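# Set the boxes upright and side by side on the shelf

## Task

Move every box onto the shelf so each stands upright, the boxes sit close together side by side, and each is lined up roughly square with the shelf. A box only counts if no hand or arm squeezes or pushes it harder than carrying it needs.

## Robot and tools

Robot: two six-joint arms, left_arm and right_arm, each ending in a parallel two-finger gripper (opening 0 to 50 mm). A camera block juts about 10 cm from the wrist 3 axis toward the gripper's -y side and turns with it. Calibrated bases in the scene frame: left_arm at (+0.067, +0.517, 0) m, quat_wxyz (+1.000, 0, 0, -0.014); right_arm at (+0.020, -0.476, 0) m, quat_wxyz (+1.000, 0, 0, -0.018).

Frame: all hand positions, orientations, velocities and targets use the scene frame. Origin is on the table surface halfway between the nominal bases; +z up, +x outward over the table, left_arm on the +y side (arm names do not match image sides). end_effector_position (m) is the point between the finger pads; fingertips extend 17.5 mm further. Fingers point along gripper +z and close along gripper x. Reported poses may be off by a few cm, more at long reach.

Joint order in every row and every per-joint list: shoulder pan, shoulder lift, elbow, wrist 1, wrist 2, wrist 3. Ranges (rad): elbow -3.142 to 3.142, all others -6.283 to 6.283, with up to 0.010 rad uncertainty.

The row: one flat list of 18 numbers, each in [-1, 1], covering both arms even if one stays still. Items 1-6: left_arm joint offsets; 7-9: left gripper position, force_limit, speed; 10-15: right_arm joint offsets; 16-18: right gripper position, force_limit, speed. Joint numbers are offsets, not poses: 1.0 = 2.222 rad, measured from the Joint targets shown in the latest result as the action or move begins, not from the previous row. Sending the same offset twice therefore moves twice. Sending 0 for a joint re-commands its current target. Gripper numbers are absolute settings: position +1 fully open, about -0.65 pads meet, -1 means close until blocked; force_limit -1/0/+1 is about 20/102/185 N per pad (actual grip can exceed it by ~15 N); speed -1/0/+1 is 20/85/150 mm/s. Both start at +1. To leave a gripper unchanged, repeat its last three numbers; 0 is a real command. A new force_limit or speed only applies after position changes by at least 0.01; to soften a grip, open first.

Tools:
- execute_actions(actions, cameras): actions is a list of actions; each action is a table of up to 15 rows, one per 1/30 s step, last row held to fill 15 steps (0.5 s). An empty list just reports state. An action that would push a joint more than 0.010 rad past its range is rejected for both arms; a malformed or failing first action rejects the call.
- move(target, speed, blend, stop_force, zero, blocking, cameras): target is one 18-number row or a list of up to 15 rows; every row's offsets count from the same starting Joint targets. Joints travel in sync, so the hand traces a curve, without avoiding obstacles. speed is rad/s for the joint with the longest way (0.01 to 3.14, default 0.5, far too fast near contact). blend (rad) rounds corners between listed targets. stop_force (3 to 120 N, both arms) ends an arm's path when the wrist reads that much push against its motion since its zero; omit it when lifting off something. zero (default true) rezeroes moving arms first. blocking=false returns early and cannot be combined with stop_force. Result adds a move: line (done, off_target, moving, held, fault; limits=held if steps were withheld).
- wait(seconds 0-10): let time pass holding commands.
- stop(): brake a running move; fingers continue.
- zoom_image(camera, region=[x0,y0,x1,y1]): pixel box up to 504x504 of cam_head_left or cam_head_right (both 672x504).
- zero_wrist_force(arm): subtract current wrist reading.
- read_manual(section="licences"): licence text only.
- finished_scene(scene): ends the current scene irreversibly; pass its number.

Results: Joint positions, velocities ("within noise" when still), Joint targets (base for the next offsets), Joint torques (include gravity, offsets, noise), Wrist force/torque in gripper axes plus the peak since last shown, Tool commands, and per-gripper object_status: 0 moving, 1 blocked while opening, 2 blocked while closing (a grip), 3 reached position or pads met (usually empty). position_measured: opening ≈ (250 - value) × 0.202 mm. "joint command not followed" means the inter-arm clearance check altered targets; "joint sent to its limit" means a range end was hit.

Motion limits: joint targets move at most 3.14 rad/s, stay within 0.651 rad of measured angles, and are scaled back if the hand would be commanded over 150 mm (sometimes 70 mm) away. Response lags 0.09 to 0.21 s; fast motions overshoot. A large move may be unfinished when results return; command the remainder.

Hazards: a torque fault (contact torque at 142 N m shoulder/elbow, 26.6 N m wrists, held weight included) or net external force around 150 N (±25) halts that arm for 10 s and it yields. Arms are stiff: targets slightly beyond a firm contact can fault. Approach slowly with a low speed and stop_force. To end a press, command targets back past current positions. Motors heat when holding loads, stretched, or straining; MOTOR HOT appears at 70 °C, and at 85 °C the arm brakes for 30-60 s or more. Avoid arm-to-arm hits or gripping the other arm's fingers; they can fail the scene. Avoid dropping boxes, releasing moving boxes, slamming, and hard pushing; nothing may fall or be left off the table. Loose objects may get occasional nudges. Grip with -1 and confirm object_status 2, keeping the box centered between pads, with only modest force_limit so boxes are not over-pressed; release fully before finishing so the result holds without the robot.

Each tool is called after "Request:" as a command line: name --argument value for each argument, lists and objects as JSON in quotes; but a table of rows of numbers goes row by row, as --pt "numbers of a row", without its own name.

## Session

Request:
execute_actions --actions '[]'

Scene clock: 0.00 s.
left_arm: end_effector_position=(+0.6650, +0.6004, +0.1227) position_measured=3 object_status=3 end_effector_quat_wxyz=(+0.094, +0.994, -0.039, -0.038) | right_arm: end_effector_position=(+0.8285, -0.5563, +0.3548) position_measured=3 object_status=3 end_effector_quat_wxyz=(+0.334, +0.763, +0.527, +0.170)
Joint positions: left_arm=[0.023 -1.169 1.615 -1.932 -1.756 1.652] | right_arm=[3.392 -1.983 -1.338 -0.758 1.1 0.42]
Joint velocities: within noise
Joint torques (N m): no reading
Wrist force (N): no reading
Wrist torque (N m): no reading
Wrist force, peak (N): no reading
Joint targets: left_arm=[0.023 -1.169 1.615 -1.932 -1.756 1.652] | right_arm=[3.392 -1.983 -1.338 -0.758 1.100 0.420]
Tool commands: left_gripper/position=+1.0 left_gripper/force_limit=+1.0 left_gripper/speed=+1.0 right_gripper/position=+1.0 right_gripper/force_limit=+1.0 right_gripper/speed=+1.0

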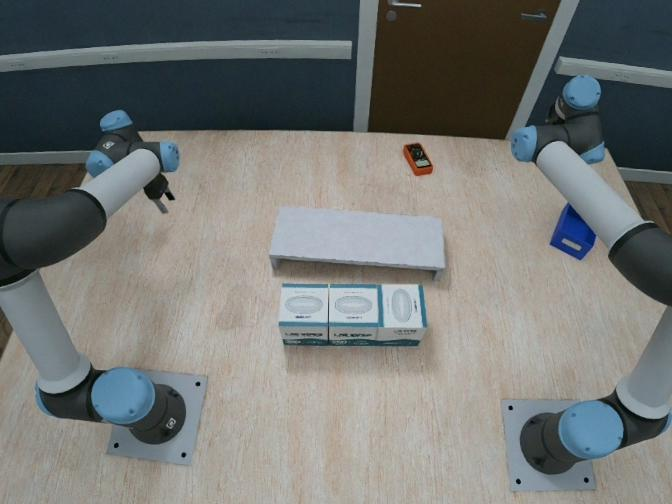

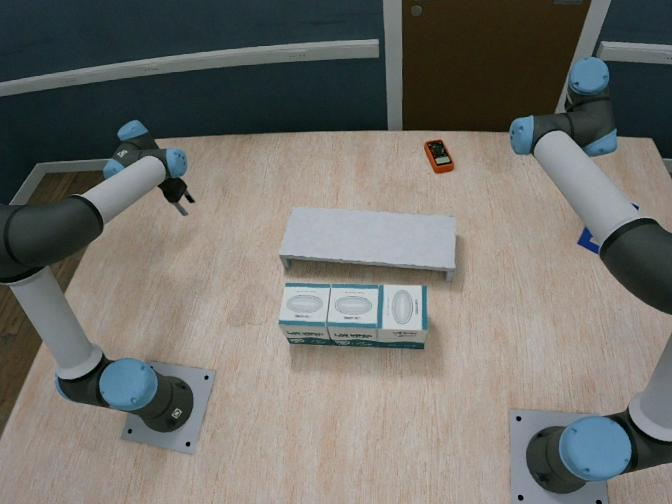

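Request:
zoom_image --camera "cam_head_left" --region '[250, 190, 470, 360]'

Request:
zoom_image --camera "cam_head_right" --region '[250, 190, 470, 360]'

Scaled by 2.291.

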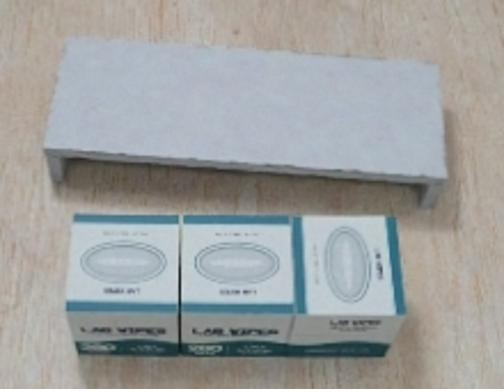

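Scaled by 2.291.

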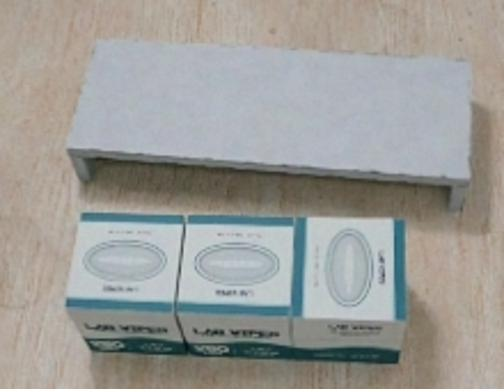

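Request:
zoom_image --camera "cam_head_left" --region '[260, 270, 440, 360]'

Request:
zoom_image --camera "cam_head_left" --region '[60, 90, 220, 230]'

Request:
zoom_image --camera "cam_head_left" --region '[490, 60, 640, 280]'

Scaled by 2.800.

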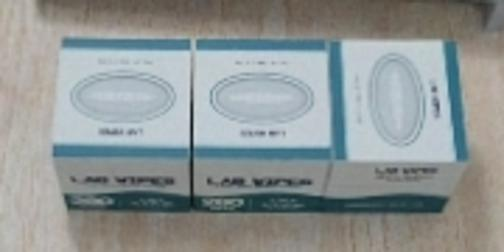

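Scaled by 3.150.

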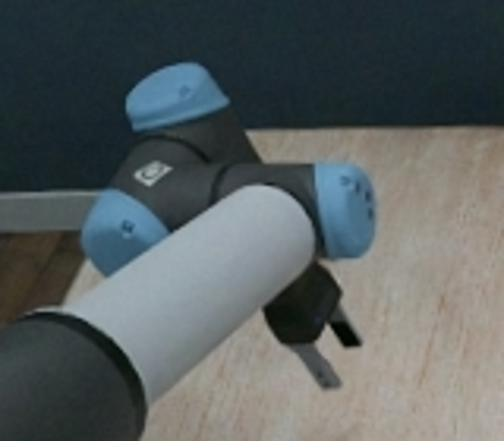

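Scaled by 2.291.

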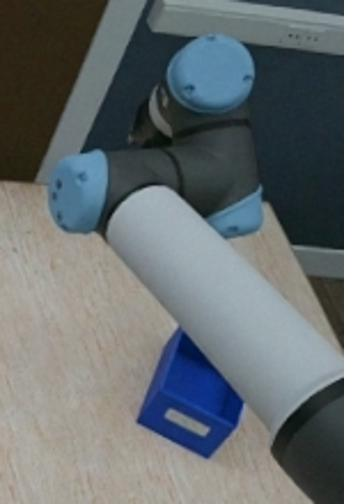

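Request:
zoom_image --camera "cam_head_left" --region '[30, 340, 230, 490]'

Request:
zoom_image --camera "cam_head_left" --region '[472, 354, 672, 504]'

Request:
zoom_image --camera "cam_head_left" --region '[250, 195, 460, 290]'

Scaled by 2.520.

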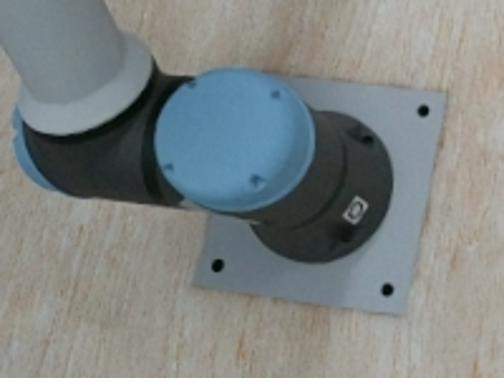

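Scaled by 2.520.

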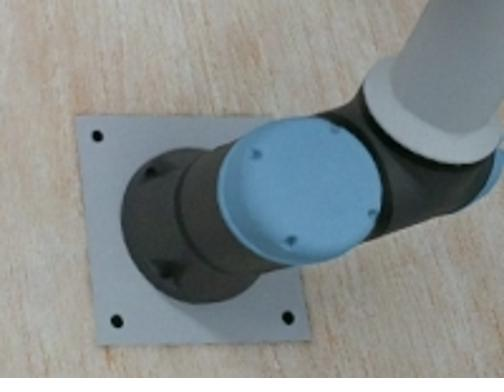

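Scaled by 2.400.

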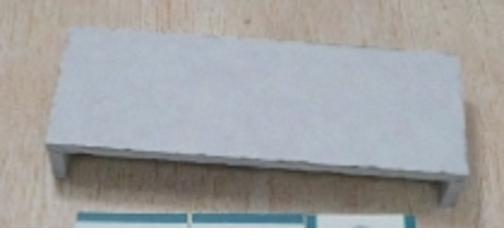

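Request:
move --target '[-0.39917, -0.42517, 0.37112, -0.14077, -0.03754, -0.45926, 1, 1, 1, 0.24611, 0.36218, -0.45912, -0.04802, 0.35181, -0.53117, 1, 1, 1]' --speed 0.8

Scene clock: 13.00 s.
left_arm: end_effector_position=(+0.3251, +0.3005, +0.2003) position_measured=3 object_status=3 end_effector_quat_wxyz=(+0.217, +0.976, +0.000, +0.000) | right_arm: end_effector_position=(+0.3248, -0.2597, +0.2000) position_measured=3 object_status=3 end_effector_quat_wxyz=(+0.000, +0.000, +0.976, +0.217)
Joint positions: left_arm=[-0.864 -2.114 2.439 -2.244 -1.839 0.632] | right_arm=[3.938 -1.178 -2.358 -0.865 1.882 -0.76]
Joint velocities: within noise
Joint torques (N m): left_arm=[-8.52 -13.36 -12.1 -5.2 -2.58 -2.04] | right_arm=[10.67 20.68 13.65 1.58 2.47 -1.76]
Wrist force (N): left_arm=[0.1 0.1 0.0] | right_arm=[0.4 0.8 -0.4]
Wrist torque (N m): left_arm=[0.03 0.01 -0.09] | right_arm=[0.15 -0.07 0.03]
Wrist force, peak (N): left_arm=[1.0 -3.0 0.5] | right_arm=[2.5 0.1 0.6]
Joint targets: left_arm=[-0.864 -2.114 2.439 -2.244 -1.839 0.632] | right_arm=[3.938 -1.178 -2.359 -0.865 1.882 -0.760]
move: done

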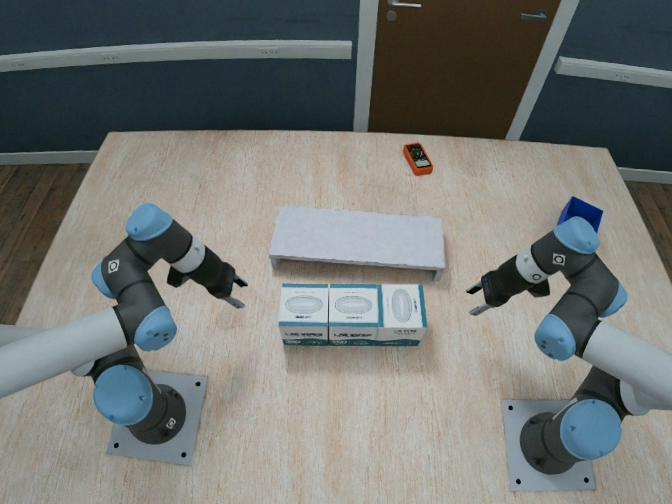

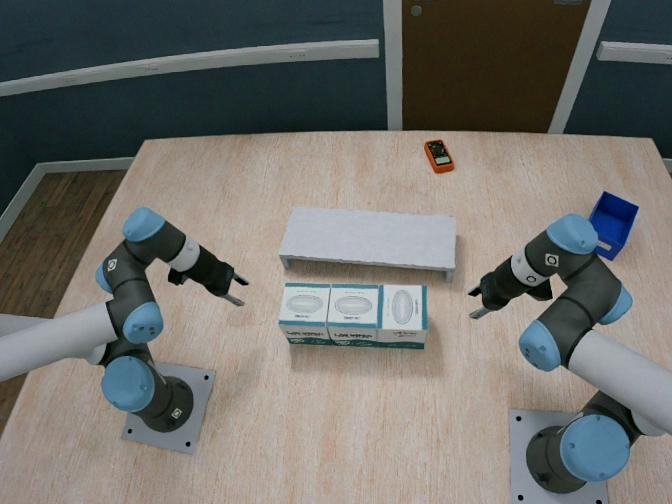

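Request:
zoom_image --camera "cam_head_left" --region '[200, 230, 350, 360]'

Request:
zoom_image --camera "cam_head_left" --region '[380, 230, 530, 360]'

Request:
zoom_image --camera "cam_head_right" --region '[200, 230, 350, 360]'

Request:
zoom_image --camera "cam_head_right" --region '[380, 230, 530, 360]'

Scaled by 3.360.

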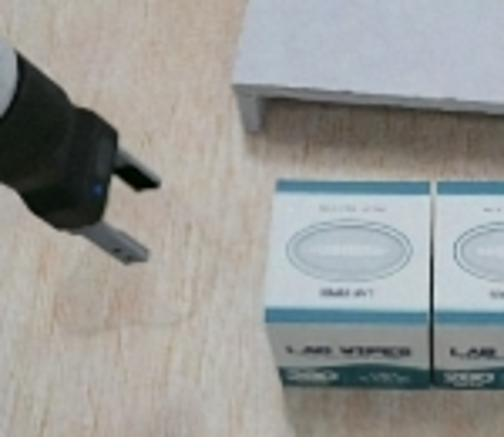

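Scaled by 3.360.

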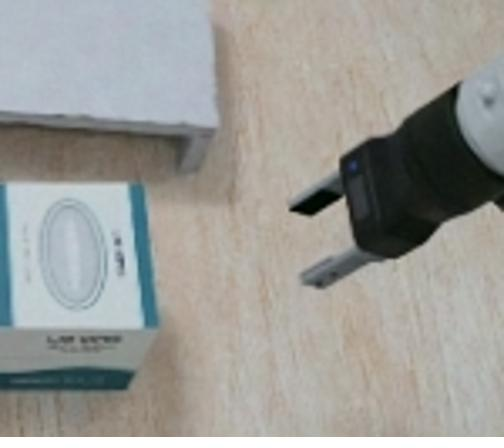

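Scaled by 3.360.

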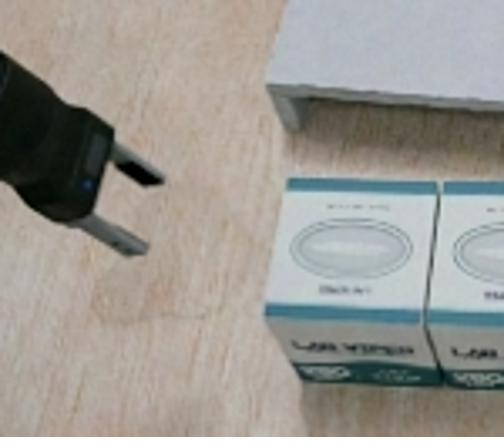

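Scaled by 3.360.

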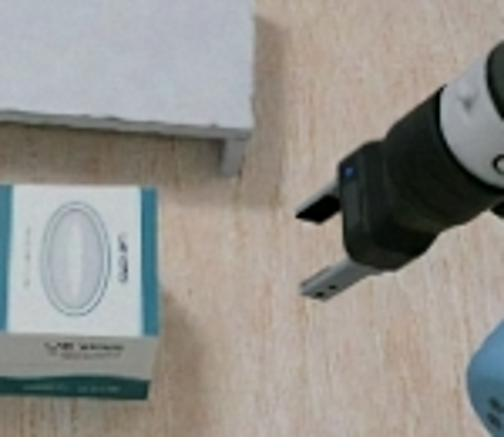

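Request:
move --target '[-0.05986, 0.13777, 0.07678, -0.23101, 0.02570, -0.06899, 1, 1, 1, 0.05450, -0.14743, -0.04707, 0.20693, -0.01364, 0.04226, 1, 1, 1]' --speed 0.5

Scene clock: 17.50 s.
left_arm: end_effector_position=(+0.3216, +0.2504, +0.0965) position_measured=3 object_status=3 end_effector_quat_wxyz=(+0.217, +0.976, +0.013, +0.003) | right_arm: end_effector_position=(+0.3306, -0.1946, +0.0964) position_measured=3 object_status=3 end_effector_quat_wxyz=(-0.003, -0.013, +0.976, +0.217)
Joint positions: left_arm=[-0.997 -1.808 2.61 -2.757 -1.782 0.479] | right_arm=[4.06 -1.505 -2.463 -0.405 1.852 -0.667]
Joint velocities: within noise
Joint torques (N m): left_arm=[-8.8 2.76 -8.33 -5.13 1.56 -1.8] | right_arm=[8.44 5.08 9.64 5.61 -0.61 2.46]
Wrist force (N): left_arm=[0.0 0.5 0.0] | right_arm=[0.2 1.1 -0.6]
Wrist torque (N m): left_arm=[0.08 0.04 -0.09] | right_arm=[0.23 -0.04 0.01]
Wrist force, peak (N): left_arm=[-0.3 0.3 -1.6] | right_arm=[0.5 0.9 -1.6]
Joint targets: left_arm=[-0.997 -1.808 2.610 -2.758 -1.782 0.479] | right_arm=[4.060 -1.506 -2.463 -0.405 1.852 -0.666]
move: done

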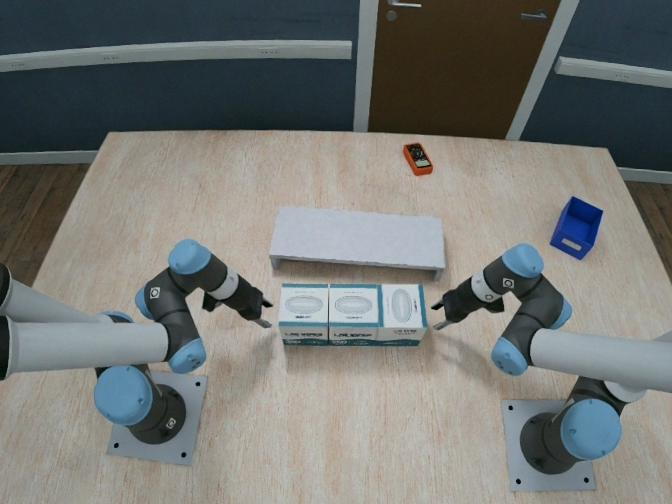

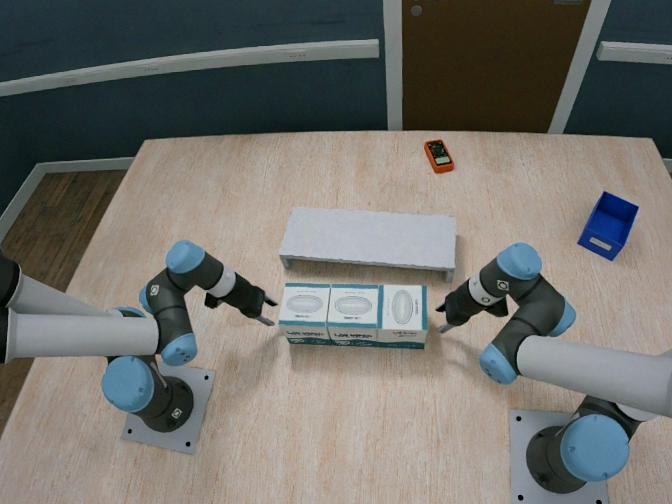

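Request:
zoom_image --camera "cam_head_left" --region '[230, 260, 330, 360]'

Request:
zoom_image --camera "cam_head_right" --region '[380, 260, 480, 360]'

Request:
zoom_image --camera "cam_head_left" --region '[380, 260, 480, 360]'

Request:
zoom_image --camera "cam_head_right" --region '[230, 260, 330, 360]'

Scaled by 5.040.

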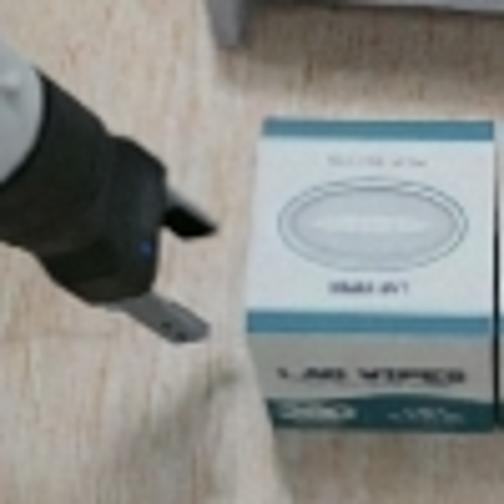

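Scaled by 5.040.

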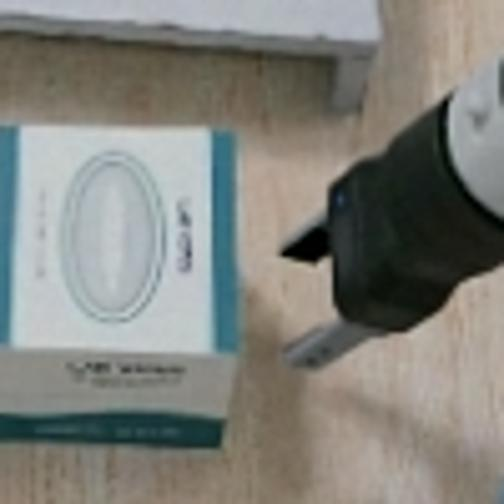

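Scaled by 5.040.

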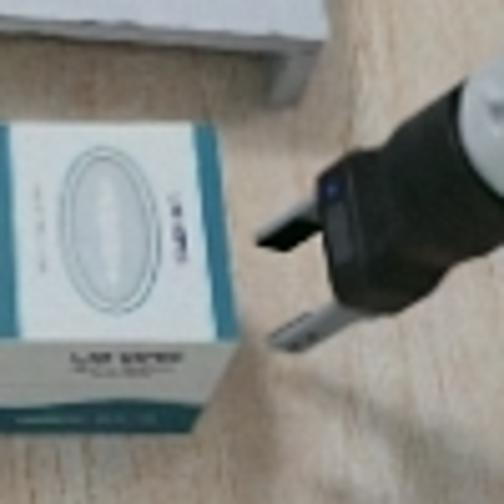

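Scaled by 5.040.

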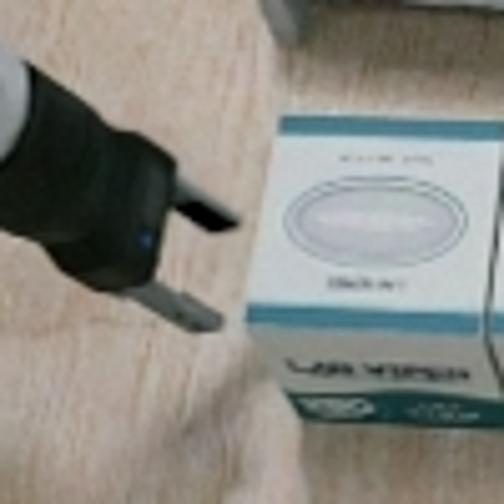

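Request:
move --pt "-0.00416 0.03131 -0.02111 -0.01102 0.00157 -0.00394 1 1 1 0.00773 -0.02638 0.02413 0.00432 -0.00258 0.00757 1 1 1" --pt "-0.01196 0.04012 -0.02719 -0.01525 0.00451 -0.01131 1 1 1 0.01547 -0.03295 0.02999 0.00706 -0.00520 0.01513 1 1 1" --speed 0.03 --stop_force 3

Scene clock: 23.00 s.
left_arm: end_effector_position=(+0.3316, +0.2226, +0.0965) position_measured=3 object_status=3 end_effector_quat_wxyz=(+0.217, +0.976, +0.013, +0.003) | right_arm: end_effector_position=(+0.3422, -0.1647, +0.0963) position_measured=3 object_status=3 end_effector_quat_wxyz=(-0.003, -0.013, +0.976, +0.217)
Joint positions: left_arm=[-1.017 -1.726 2.554 -2.788 -1.775 0.46] | right_arm=[4.087 -1.573 -2.401 -0.391 1.842 -0.639]
Joint velocities: within noise
Joint torques (N m): left_arm=[4.87 -25.68 -7.8 -3.15 -2.81 1.54] | right_arm=[-8.81 33.57 11.85 2.31 2.72 -2.04]
Wrist force (N): left_arm=[0.3 -2.3 -1.2] | right_arm=[0.3 -1.7 -1.4]
Wrist torque (N m): left_arm=[0.08 0.03 -0.08] | right_arm=[0.22 -0.08 0.04]
Wrist force, peak (N): left_arm=[0.4 -3.2 -1.5] | right_arm=[0.0 -2.4 -1.8]
Joint targets: left_arm=[-1.017 -1.726 2.554 -2.788 -1.775 0.460] | right_arm=[4.087 -1.573 -2.401 -0.391 1.842 -0.639]
move: contact (left_arm, right_arm); path passed 1 of 2 targets

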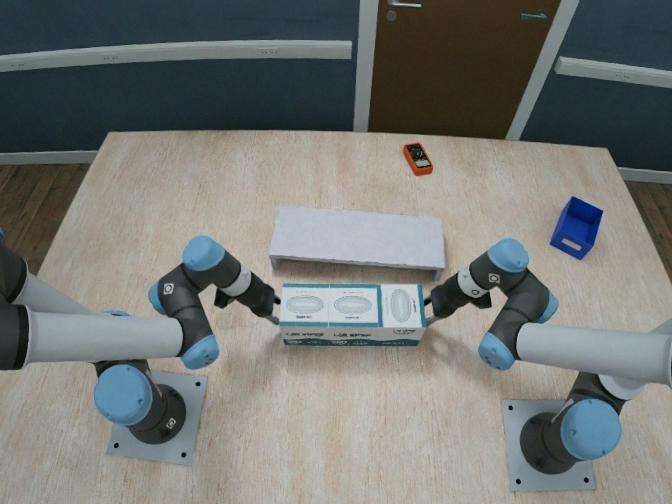

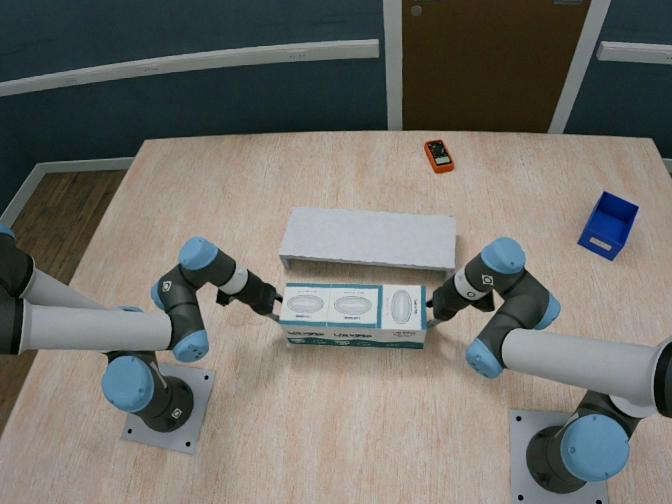

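Request:
zoom_image --camera "cam_head_left" --region '[230, 240, 470, 380]'

Request:
zoom_image --camera "cam_head_right" --region '[230, 240, 470, 380]'

Scaled by 2.100.

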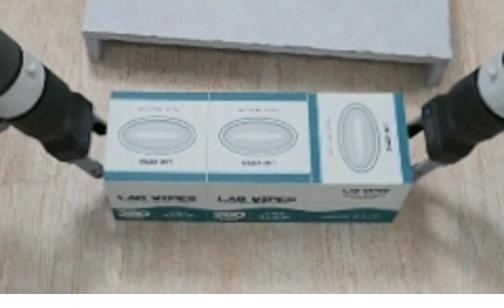

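Scaled by 2.100.

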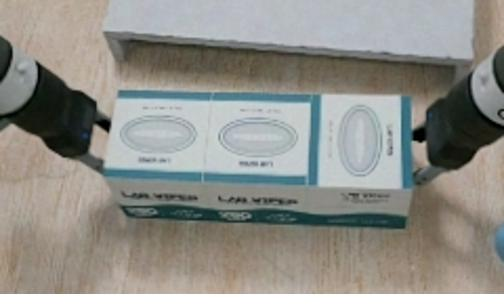

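Request:
move --target '[-0.000234, 0.000264, -0.000182, -0.000127, 0.0000885, -0.000221, 1, 1, 1, 0.000232, -0.000197, 0.000176, 0.0000822, -0.0000786, 0.000227, 1, 1, 1]' --speed 0.05 --cameras '[]'

Scene clock: 24.03 s.
left_arm: end_effector_position=(+0.3316, +0.2223, +0.0965) position_measured=3 object_status=3 end_effector_quat_wxyz=(+0.217, +0.976, +0.013, +0.003) | right_arm: end_effector_position=(+0.3422, -0.1645, +0.0963) position_measured=3 object_status=3 end_effector_quat_wxyz=(-0.003, -0.013, +0.976, +0.217)
Joint positions: left_arm=[-1.017 -1.726 2.554 -2.788 -1.775 0.459] | right_arm=[4.088 -1.574 -2.401 -0.391 1.842 -0.639]
Joint velocities: within noise
Joint torques (N m): left_arm=[-9.71 -0.76 -30.34 -5.8 1.3 -1.87] | right_arm=[9.25 7.3 29.35 6.42 -0.07 2.41]
Wrist force (N): left_arm=[0.4 -2.4 -1.4] | right_arm=[0.3 -2.0 -1.7]
Wrist torque (N m): left_arm=[0.10 0.02 -0.08] | right_arm=[0.22 -0.07 0.04]
Wrist force, peak (N): left_arm=[0.5 -2.4 -1.3] | right_arm=[0.3 -2.0 -1.7]
Joint targets: left_arm=[-1.017 -1.726 2.554 -2.788 -1.774 0.459] | right_arm=[4.088 -1.574 -2.401 -0.391 1.842 -0.639]
move: done
No camera images: "cameras" was empty.

Request:
move --target '[-0.000234, 0.000264, -0.000182, -0.000127, 0.0000885, -0.000221, 1, 1, 1, 0.000232, -0.000197, 0.000176, 0.0000822, -0.0000786, 0.000227, 1, 1, 1]' --speed 0.05 --cameras '[]'

Request:
move --target '[-0.000234, 0.000264, -0.000182, -0.000127, 0.0000885, -0.000221, 1, 1, 1, 0.000232, -0.000197, 0.000176, 0.0000822, -0.0000786, 0.000227, 1, 1, 1]' --speed 0.05 --cameras '[]'

Scene clock: 24.83 s.
left_arm: end_effector_position=(+0.3316, +0.2220, +0.0965) position_measured=3 object_status=3 end_effector_quat_wxyz=(+0.217, +0.976, +0.013, +0.003) | right_arm: end_effector_position=(+0.3422, -0.1641, +0.0963) position_measured=3 object_status=3 end_effector_quat_wxyz=(-0.003, -0.013, +0.976, +0.217)
Joint positions: left_arm=[-1.018 -1.725 2.554 -2.789 -1.774 0.459] | right_arm=[4.089 -1.574 -2.401 -0.391 1.842 -0.638]
Joint velocities: within noise
Joint torques (N m): left_arm=[-9.21 -0.94 -31.36 -5.88 1.14 -1.91] | right_arm=[10.54 8.41 28.64 6.31 -0.22 2.42]
Wrist force (N): left_arm=[0.3 -2.9 -1.6] | right_arm=[-0.1 -2.6 -1.8]
Wrist torque (N m): left_arm=[0.11 0.03 -0.08] | right_arm=[0.20 -0.01 0.04]
Wrist force, peak (N): left_arm=[0.4 -3.1 -1.7] | right_arm=[-0.1 -2.6 -1.8]
Joint targets: left_arm=[-1.018 -1.725 2.554 -2.789 -1.774 0.459] | right_arm=[4.089 -1.574 -2.401 -0.391 1.842 -0.638]
move: done
No camera images: "cameras" was empty.

Scene clock: 25.53 s.
left_arm: end_effector_position=(+0.3316, +0.2217, +0.0965) position_measured=3 object_status=3 end_effector_quat_wxyz=(+0.217, +0.976, +0.013, +0.003) | right_arm: end_effector_position=(+0.3422, -0.1638, +0.0963) position_measured=3 object_status=3 end_effector_quat_wxyz=(-0.003, -0.013, +0.976, +0.217)
Joint positions: left_arm=[-1.018 -1.725 2.553 -2.789 -1.774 0.458] | right_arm=[4.089 -1.575 -2.4 -0.391 1.842 -0.638]
Joint velocities: within noise
Joint torques (N m): left_arm=[-9.47 -0.68 -30.89 -6 0.95 -2.02] | right_arm=[10.19 8.33 30.54 6.49 -0.09 2.39]
Wrist force (N): left_arm=[0.3 -3.5 -2.0] | right_arm=[0.3 -2.9 -1.8]
Wrist torque (N m): left_arm=[0.10 0.04 -0.08] | right_arm=[0.23 -0.07 0.04]
Wrist force, peak (N): left_arm=[0.4 -3.6 -2.2] | right_arm=[0.3 -2.9 -2.1]
Joint targets: left_arm=[-1.018 -1.725 2.553 -2.789 -1.774 0.458] | right_arm=[4.089 -1.575 -2.400 -0.391 1.842 -0.638]
move: done
No camera images: "cameras" was empty.

Request:
move --target '[-0.001948, 0.002203, -0.001518, -0.001058, 0.000738, -0.001843, 1, 1, 1, 0.001935, -0.001643, 0.001465, 0.000685, -0.000655, 0.00189, 1, 1, 1]' --speed 0.02 --cameras '[]'

Scene clock: 26.40 s.
left_arm: end_effector_position=(+0.3316, +0.2193, +0.0964) position_measured=3 object_status=3 end_effector_quat_wxyz=(+0.217, +0.976, +0.013, +0.003) | right_arm: end_effector_position=(+0.3421, -0.1614, +0.0963) position_measured=3 object_status=3 end_effector_quat_wxyz=(-0.003, -0.013, +0.976, +0.217)
Joint positions: left_arm=[-1.023 -1.72 2.55 -2.791 -1.772 0.454] | right_arm=[4.093 -1.578 -2.397 -0.389 1.84 -0.634]
Joint velocities: within noise
Joint torques (N m): left_arm=[-9.97 -0.04 -33.5 -7.09 0.35 -1.76] | right_arm=[12.3 9.66 30.79 7.52 0.59 2.19]
Wrist force (N): left_arm=[0.5 -9.3 -5.3] | right_arm=[0.2 -7.5 -4.6]
Wrist torque (N m): left_arm=[0.11 0.02 -0.07] | right_arm=[0.27 -0.07 0.04]
Wrist force, peak (N): left_arm=[0.5 -9.3 -5.3] | right_arm=[0.2 -7.5 -4.6]
Joint targets: left_arm=[-1.023 -1.720 2.550 -2.791 -1.772 0.454] | right_arm=[4.093 -1.578 -2.397 -0.389 1.840 -0.633]
move: done
No camera images: "cameras" was empty.

Request:
move --target '[0, -0.004110, -0.001951, 0.006062, 0, 0, 1, 1, 1, 0, 0.003434, 0.001647, -0.005081, 0, 0, 1, 1, 1]' --speed 0.02

Scene clock: 29.17 s.
left_arm: end_effector_position=(+0.3316, +0.2192, +0.0994) position_measured=3 object_status=3 end_effector_quat_wxyz=(+0.217, +0.976, +0.013, +0.003) | right_arm: end_effector_position=(+0.3421, -0.1613, +0.0993) position_measured=3 object_status=3 end_effector_quat_wxyz=(-0.003, -0.013, +0.976, +0.217)
Joint positions: left_arm=[-1.023 -1.729 2.546 -2.778 -1.772 0.454] | right_arm=[4.093 -1.571 -2.393 -0.401 1.84 -0.633]
Joint velocities: within noise
Joint torques (N m): left_arm=[-10.89 -26.23 -35.08 -4.6 0.38 -1.87] | right_arm=[12.31 36.33 31.58 3.84 1.28 2.32]
Wrist force (N): left_arm=[0.1 -9.9 -2.6] | right_arm=[0.0 -9.1 -2.4]
Wrist torque (N m): left_arm=[0.17 0.00 -0.07] | right_arm=[0.32 -0.03 0.05]
Wrist force, peak (N): left_arm=[0.4 -9.8 -5.3] | right_arm=[0.1 -9.5 -2.5]
Joint targets: left_arm=[-1.023 -1.729 2.546 -2.778 -1.772 0.454] | right_arm=[4.093 -1.571 -2.393 -0.401 1.840 -0.633]
move: done

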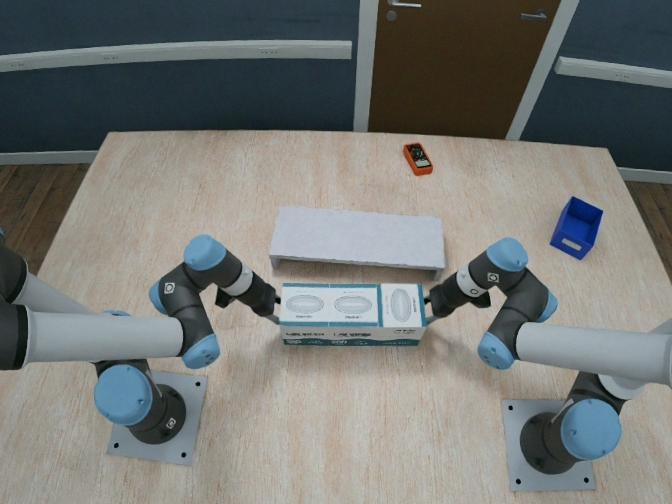

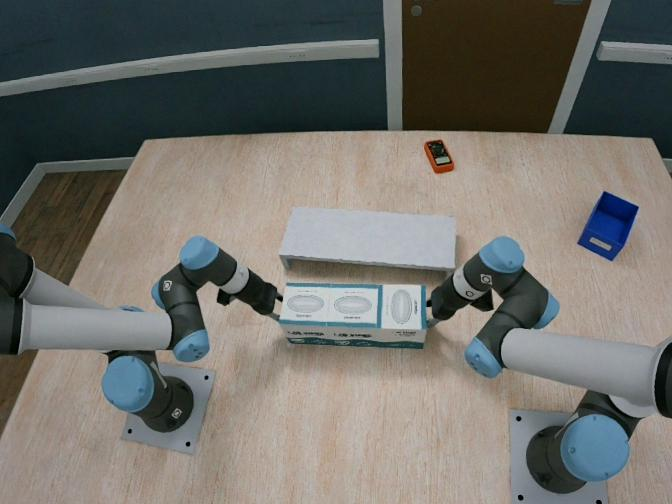

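Request:
zoom_image --camera "cam_head_left" --region '[270, 270, 440, 360]'

Request:
zoom_image --camera "cam_head_right" --region '[270, 270, 440, 360]'

Scaled by 2.965.

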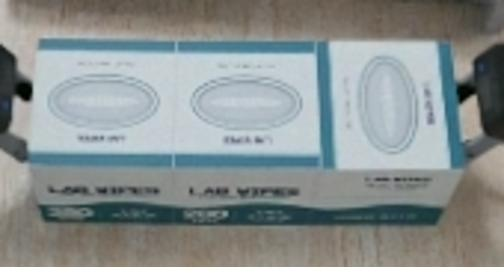

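Scaled by 2.965.

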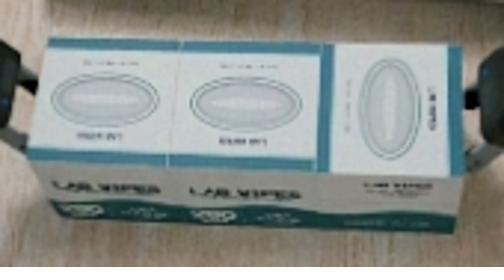

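Request:
move --target '[0, -0.005374, -0.002639, 0.008013, 0, 0, 1, 1, 1, 0, 0.004505, 0.002234, -0.006739, 0, 0, 1, 1, 1]' --speed 0.02

Scene clock: 30.67 s.
left_arm: end_effector_position=(+0.3316, +0.2191, +0.1034) position_measured=3 object_status=3 end_effector_quat_wxyz=(+0.217, +0.976, +0.013, +0.003) | right_arm: end_effector_position=(+0.3422, -0.1613, +0.1033) position_measured=3 object_status=3 end_effector_quat_wxyz=(-0.003, -0.013, +0.976, +0.217)
Joint positions: left_arm=[-1.023 -1.741 2.54 -2.76 -1.772 0.454] | right_arm=[4.093 -1.561 -2.388 -0.415 1.84 -0.633]
Joint velocities: within noise
Joint torques (N m): left_arm=[-9.98 -26.87 -35.34 -4.59 0.28 -1.58] | right_arm=[12.12 34.73 33.1 3.26 2.41 2.43]
Wrist force (N): left_arm=[0.2 -10.0 -2.3] | right_arm=[0.0 -9.2 -2.5]
Wrist torque (N m): left_arm=[0.15 -0.01 -0.07] | right_arm=[0.32 -0.03 0.04]
Wrist force, peak (N): left_arm=[0.0 -10.3 -2.3] | right_arm=[0.1 -9.6 -2.4]
Joint targets: left_arm=[-1.023 -1.741 2.540 -2.760 -1.772 0.454] | right_arm=[4.093 -1.561 -2.388 -0.416 1.840 -0.633]
move: done

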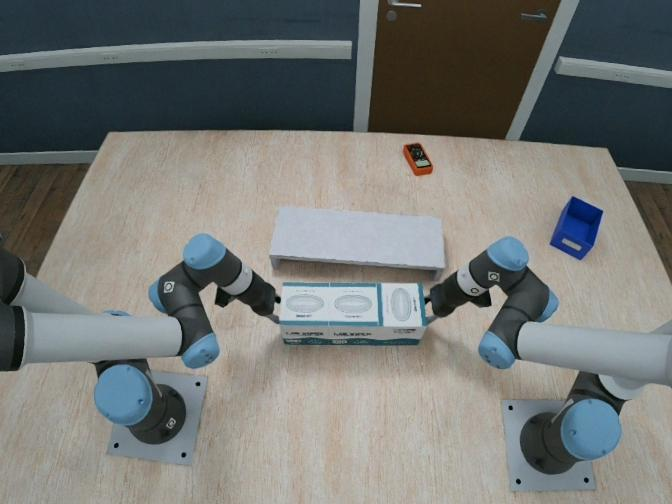

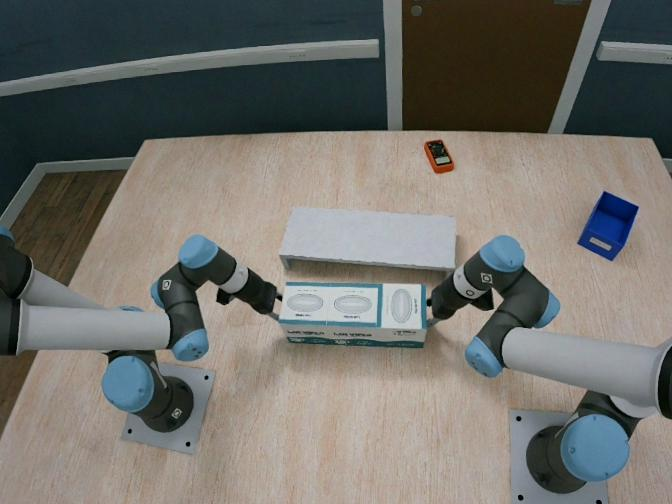

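Request:
zoom_image --camera "cam_head_left" --region '[270, 270, 440, 360]'

Request:
zoom_image --camera "cam_head_right" --region '[270, 270, 440, 360]'

Scaled by 2.965.

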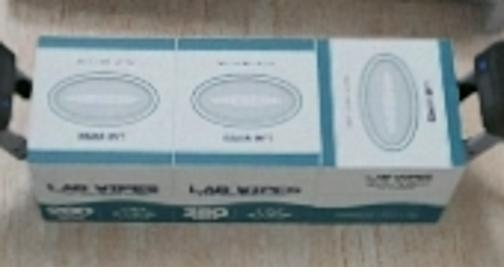

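Scaled by 2.965.

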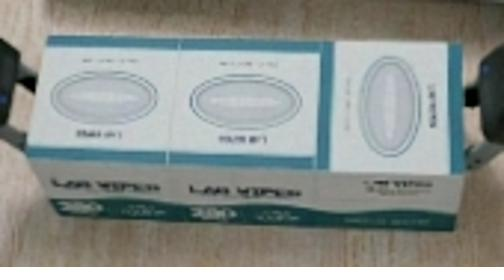

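Request:
move --pt "-0.000390 -0.025175 -0.014473 0.039572 0.000148 -0.000369 1 1 1 0.000310 0.021486 0.012364 -0.033768 -0.000105 0.000302 1 1 1" --pt "-0.000390 -0.049618 -0.031311 0.080854 0.000148 -0.000369 1 1 1 0.000310 0.042805 0.027005 -0.069729 -0.000105 0.000302 1 1 1" --speed 0.12 --blend 0.02

Scene clock: 34.00 s.
left_arm: end_effector_position=(+0.3316, +0.2187, +0.1464) position_measured=3 object_status=3 end_effector_quat_wxyz=(+0.217, +0.976, +0.013, +0.003) | right_arm: end_effector_position=(+0.3421, -0.1609, +0.1463) position_measured=3 object_status=3 end_effector_quat_wxyz=(-0.003, -0.013, +0.976, +0.217)
Joint positions: left_arm=[-1.024 -1.851 2.47 -2.58 -1.772 0.453] | right_arm=[4.094 -1.466 -2.328 -0.57 1.84 -0.633]
Joint velocities: within noise
Joint torques (N m): left_arm=[-10.7 -23.6 -38.38 -4.72 0.15 -1.85] | right_arm=[12.86 33.12 34.74 3.42 1.29 1.91]
Wrist force (N): left_arm=[0.0 -11.2 -2.8] | right_arm=[0.1 -10.3 -3.1]
Wrist torque (N m): left_arm=[0.12 0.02 -0.08] | right_arm=[0.28 -0.01 0.04]
Wrist force, peak (N): left_arm=[0.0 -11.9 -3.1] | right_arm=[0.2 -11.1 -3.5]
Joint targets: left_arm=[-1.023 -1.851 2.470 -2.580 -1.772 0.453] | right_arm=[4.094 -1.466 -2.328 -0.571 1.840 -0.633]
move: done

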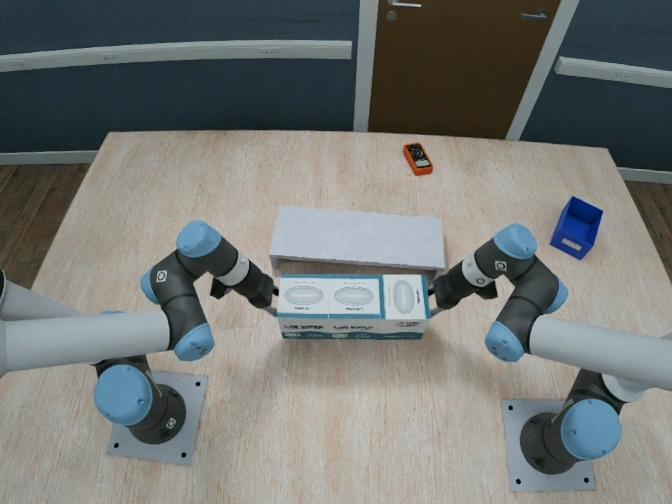

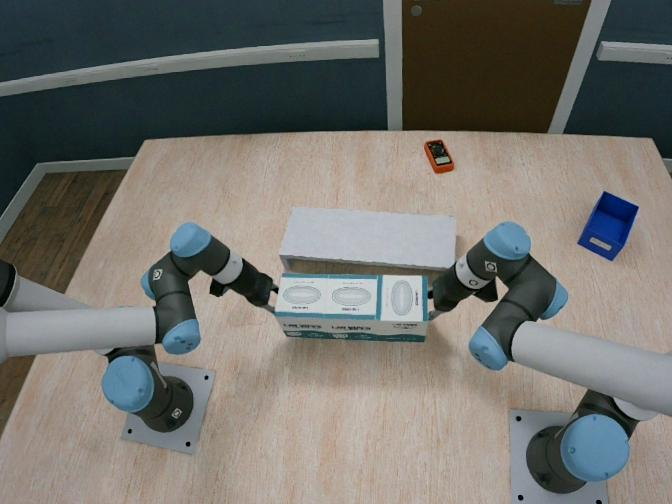

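Request:
zoom_image --camera "cam_head_left" --region '[250, 190, 460, 350]'

Request:
zoom_image --camera "cam_head_right" --region '[250, 190, 470, 350]'

Scaled by 2.400.

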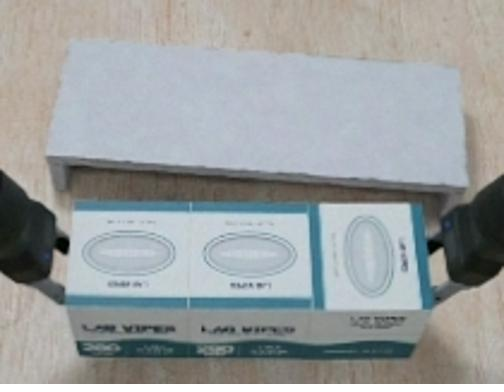

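Scaled by 2.291.

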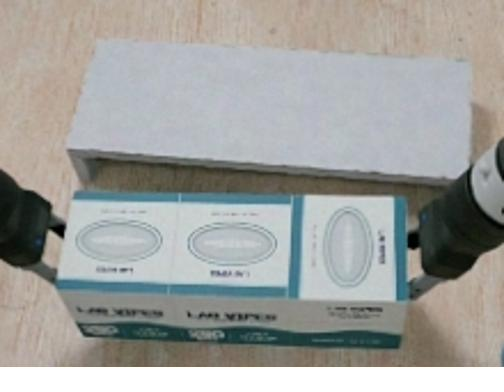

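Request:
move --pt "0 -0.022649 -0.020282 0.042930 0 0 1 1 1 0 0.020552 0.017895 -0.038447 0 0 1 1 1" --pt "0 -0.040548 -0.042218 0.082766 0 0 1 1 1 0 0.037803 0.037503 -0.075306 0 0 1 1 1" --speed 0.12 --blend 0.02 --cameras '[]'

Scene clock: 36.20 s.
left_arm: end_effector_position=(+0.3316, +0.2187, +0.1964) position_measured=3 object_status=3 end_effector_quat_wxyz=(+0.217, +0.976, +0.013, +0.003) | right_arm: end_effector_position=(+0.3421, -0.1609, +0.1963) position_measured=3 object_status=3 end_effector_quat_wxyz=(-0.003, -0.013, +0.976, +0.217)
Joint positions: left_arm=[-1.024 -1.941 2.376 -2.397 -1.772 0.453] | right_arm=[4.094 -1.382 -2.245 -0.738 1.84 -0.633]
Joint velocities: within noise
Joint torques (N m): left_arm=[-9.54 -20.55 -39.29 -4.61 -0.16 -1.9] | right_arm=[11.64 30.72 36.7 3.58 1.63 2.43]
Wrist force (N): left_arm=[0.0 -11.0 -2.6] | right_arm=[-0.1 -10.2 -3.2]
Wrist torque (N m): left_arm=[0.14 0.02 -0.07] | right_arm=[0.26 0.01 0.05]
Wrist force, peak (N): left_arm=[0.0 -11.8 -3.1] | right_arm=[0.0 -11.2 -3.1]
Joint targets: left_arm=[-1.023 -1.941 2.376 -2.396 -1.772 0.453] | right_arm=[4.094 -1.382 -2.245 -0.738 1.840 -0.633]
move: done
No camera images: "cameras" was empty.

Request:
move --pt "0.051925 0.051086 -0.035491 -0.003153 -0.021047 0.054828 1 1 1 -0.035111 -0.036707 0.032271 -0.003654 0.009828 -0.029106 1 1 1" --pt "0.094716 0.098878 -0.074676 0.000437 -0.037620 0.101787 1 1 1 -0.065596 -0.072359 0.066913 -0.009930 0.017765 -0.053918 1 1 1" --speed 0.12 --blend 0.02

Scene clock: 41.07 s.
left_arm: end_effector_position=(+0.4176, +0.2161, +0.1965) position_measured=3 object_status=3 end_effector_quat_wxyz=(+0.217, +0.976, +0.001, +0.000) | right_arm: end_effector_position=(+0.4189, -0.1638, +0.1963) position_measured=3 object_status=3 end_effector_quat_wxyz=(+0.000, -0.001, +0.976, +0.217)
Joint positions: left_arm=[-0.813 -1.721 2.211 -2.395 -1.856 0.679] | right_arm=[3.948 -1.542 -2.096 -0.76 1.88 -0.753]
Joint velocities: within noise
Joint torques (N m): left_arm=[2.9 -6.53 -36.77 -4.44 -4.49 1.62] | right_arm=[-3.55 12.71 36.28 3.54 4.33 -2.52]
Wrist force (N): left_arm=[0.0 -10.9 -2.8] | right_arm=[0.4 -10.2 -3.2]
Wrist torque (N m): left_arm=[0.13 0.02 -0.08] | right_arm=[0.22 -0.06 0.05]
Wrist force, peak (N): left_arm=[0.0 -12.8 -3.5] | right_arm=[0.3 -12.2 -3.9]
Joint targets: left_arm=[-0.813 -1.721 2.210 -2.395 -1.856 0.679] | right_arm=[3.948 -1.542 -2.096 -0.760 1.880 -0.753]
move: done

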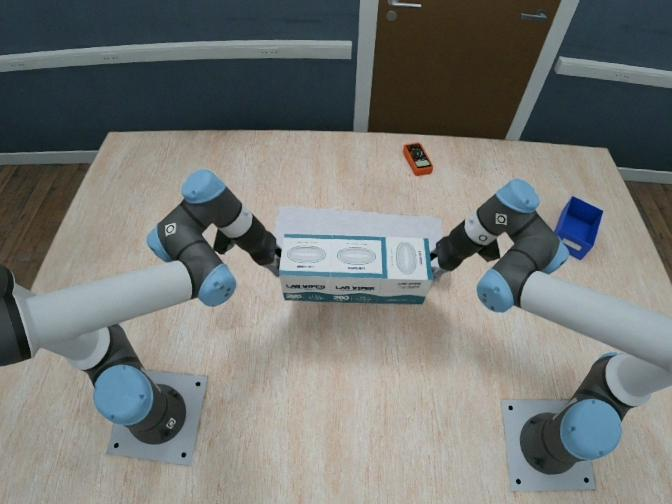

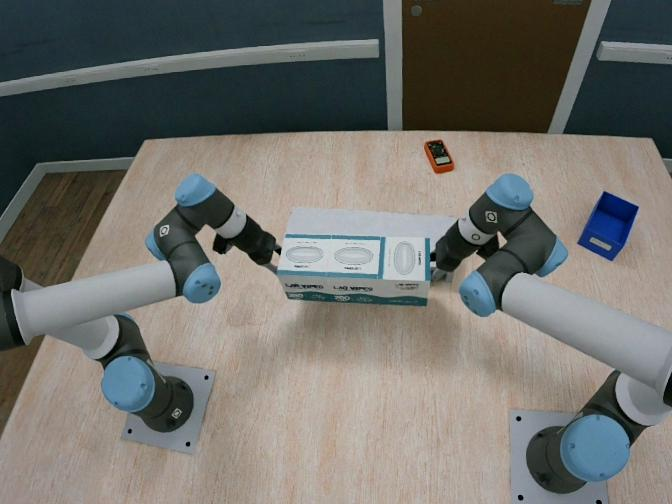

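Request:
move --pt "0.035156 0.045153 -0.042761 0.009402 -0.012901 0.040299 1 1 1 -0.026462 -0.034829 0.037047 -0.008726 0.006345 -0.021036 1 1 1" --pt "0.064172 0.088320 -0.088984 0.023685 -0.022929 0.075152 1 1 1 -0.049502 -0.069064 0.076532 -0.019730 0.011398 -0.038814 1 1 1" --speed 0.12 --blend 0.02

Scene clock: 43.33 s.
left_arm: end_effector_position=(+0.5038, +0.2133, +0.1965) position_measured=3 object_status=3 end_effector_quat_wxyz=(+0.217, +0.976, -0.011, -0.002) | right_arm: end_effector_position=(+0.4958, -0.1666, +0.1963) position_measured=3 object_status=3 end_effector_quat_wxyz=(+0.002, +0.011, +0.976, +0.217)
Joint positions: left_arm=[-0.671 -1.525 2.013 -2.343 -1.907 0.846] | right_arm=[3.838 -1.696 -1.926 -0.804 1.905 -0.839]
Joint velocities: within noise
Joint torques (N m): left_arm=[1.29 -16.89 -37.61 -4.15 -4.82 1.35] | right_arm=[-5.25 21.07 36.5 3.29 4.51 -1.85]
Wrist force (N): left_arm=[0.0 -10.6 -2.7] | right_arm=[-0.2 -9.6 -3.2]
Wrist torque (N m): left_arm=[0.13 0.03 -0.08] | right_arm=[0.24 0.03 0.06]
Wrist force, peak (N): left_arm=[-0.2 -12.3 -3.3] | right_arm=[0.2 -11.4 -3.9]
Joint targets: left_arm=[-0.670 -1.525 2.013 -2.343 -1.907 0.846] | right_arm=[3.838 -1.696 -1.926 -0.804 1.905 -0.839]
move: done

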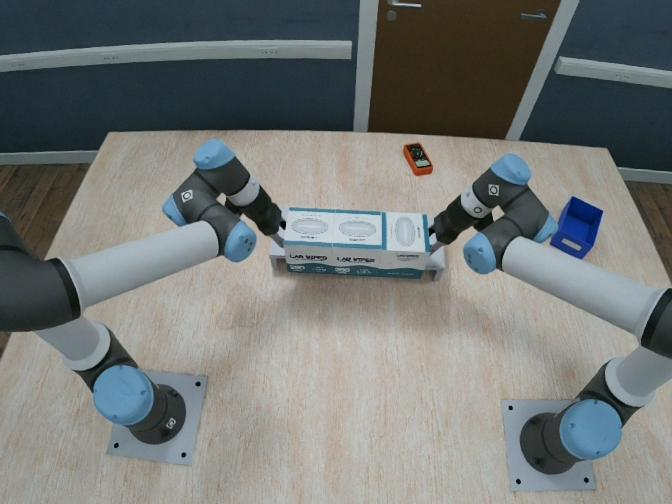

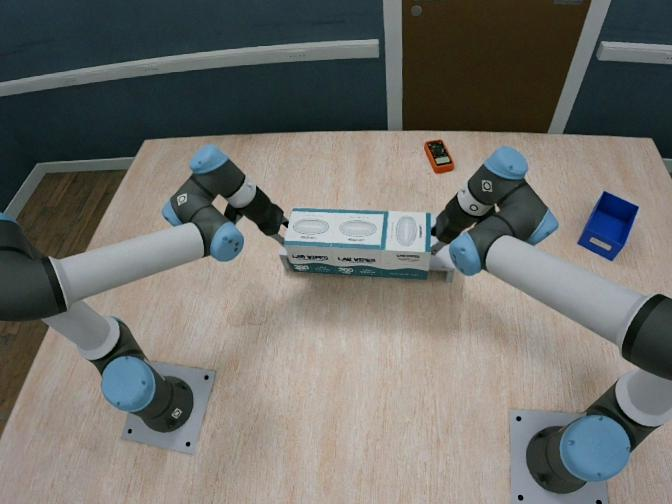

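Request:
move --pt "0.024375 0.041835 -0.049568 0.018234 -0.007956 0.030617 1 1 1 -0.020219 -0.033875 0.041957 -0.013108 0.004062 -0.015036 1 1 1" --pt "0.045605 0.082992 -0.102367 0.039487 -0.014642 0.058210 1 1 1 -0.038217 -0.067620 0.086420 -0.028147 0.007432 -0.027848 1 1 1" --speed 0.12 --blend 0.02

Scene clock: 45.90 s.
left_arm: end_effector_position=(+0.5899, +0.2104, +0.1965) position_measured=3 object_status=3 end_effector_quat_wxyz=(+0.216, +0.976, -0.023, -0.005) | right_arm: end_effector_position=(+0.5727, -0.1693, +0.1963) position_measured=3 object_status=3 end_effector_quat_wxyz=(+0.005, +0.023, +0.976, +0.217)
Joint positions: left_arm=[-0.569 -1.341 1.785 -2.255 -1.939 0.976] | right_arm=[3.753 -1.846 -1.734 -0.866 1.921 -0.901]
Joint velocities: within noise
Joint torques (N m): left_arm=[-0.24 -25.92 -37.16 -3.62 -5.13 1.57] | right_arm=[-4.68 29.41 37.58 3.27 4.46 -2.24]
Wrist force (N): left_arm=[0.1 -10.2 -2.6] | right_arm=[0.1 -9.5 -3.2]
Wrist torque (N m): left_arm=[0.16 -0.01 -0.08] | right_arm=[0.27 -0.06 0.02]
Wrist force, peak (N): left_arm=[0.0 -12.1 -3.4] | right_arm=[0.0 -11.2 -4.1]
Joint targets: left_arm=[-0.569 -1.341 1.785 -2.255 -1.939 0.976] | right_arm=[3.753 -1.846 -1.734 -0.866 1.921 -0.901]
move: done

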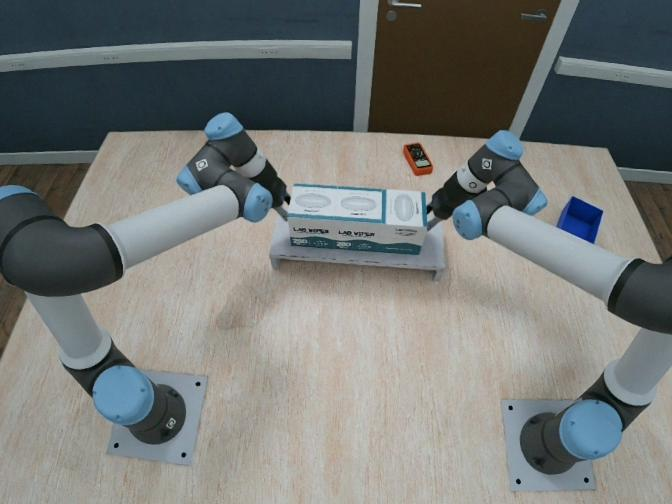

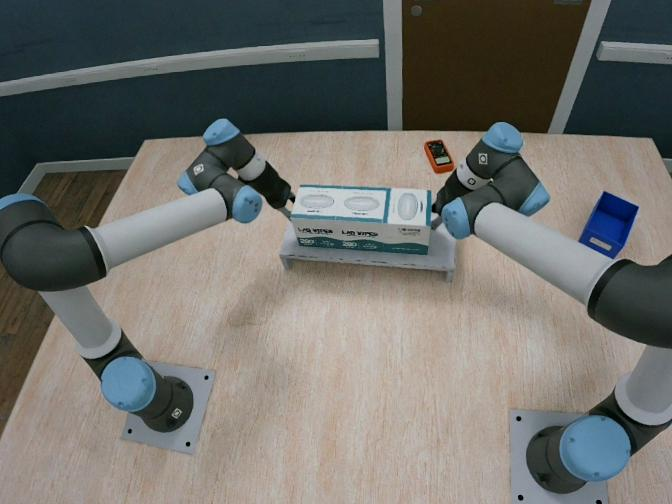

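Request:
zoom_image --camera "cam_head_left" --region '[250, 160, 460, 290]'

Request:
zoom_image --camera "cam_head_right" --region '[260, 160, 470, 290]'

Scaled by 2.400.

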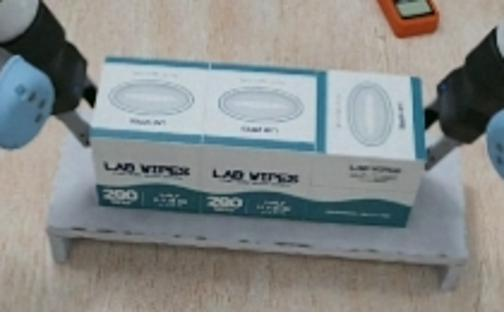

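Scaled by 2.400.

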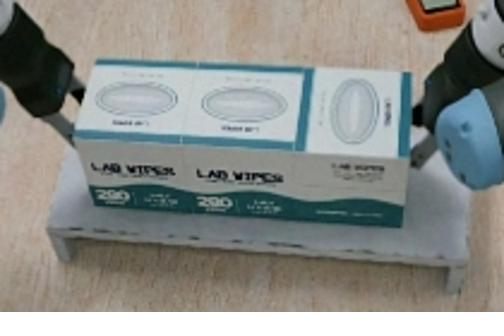

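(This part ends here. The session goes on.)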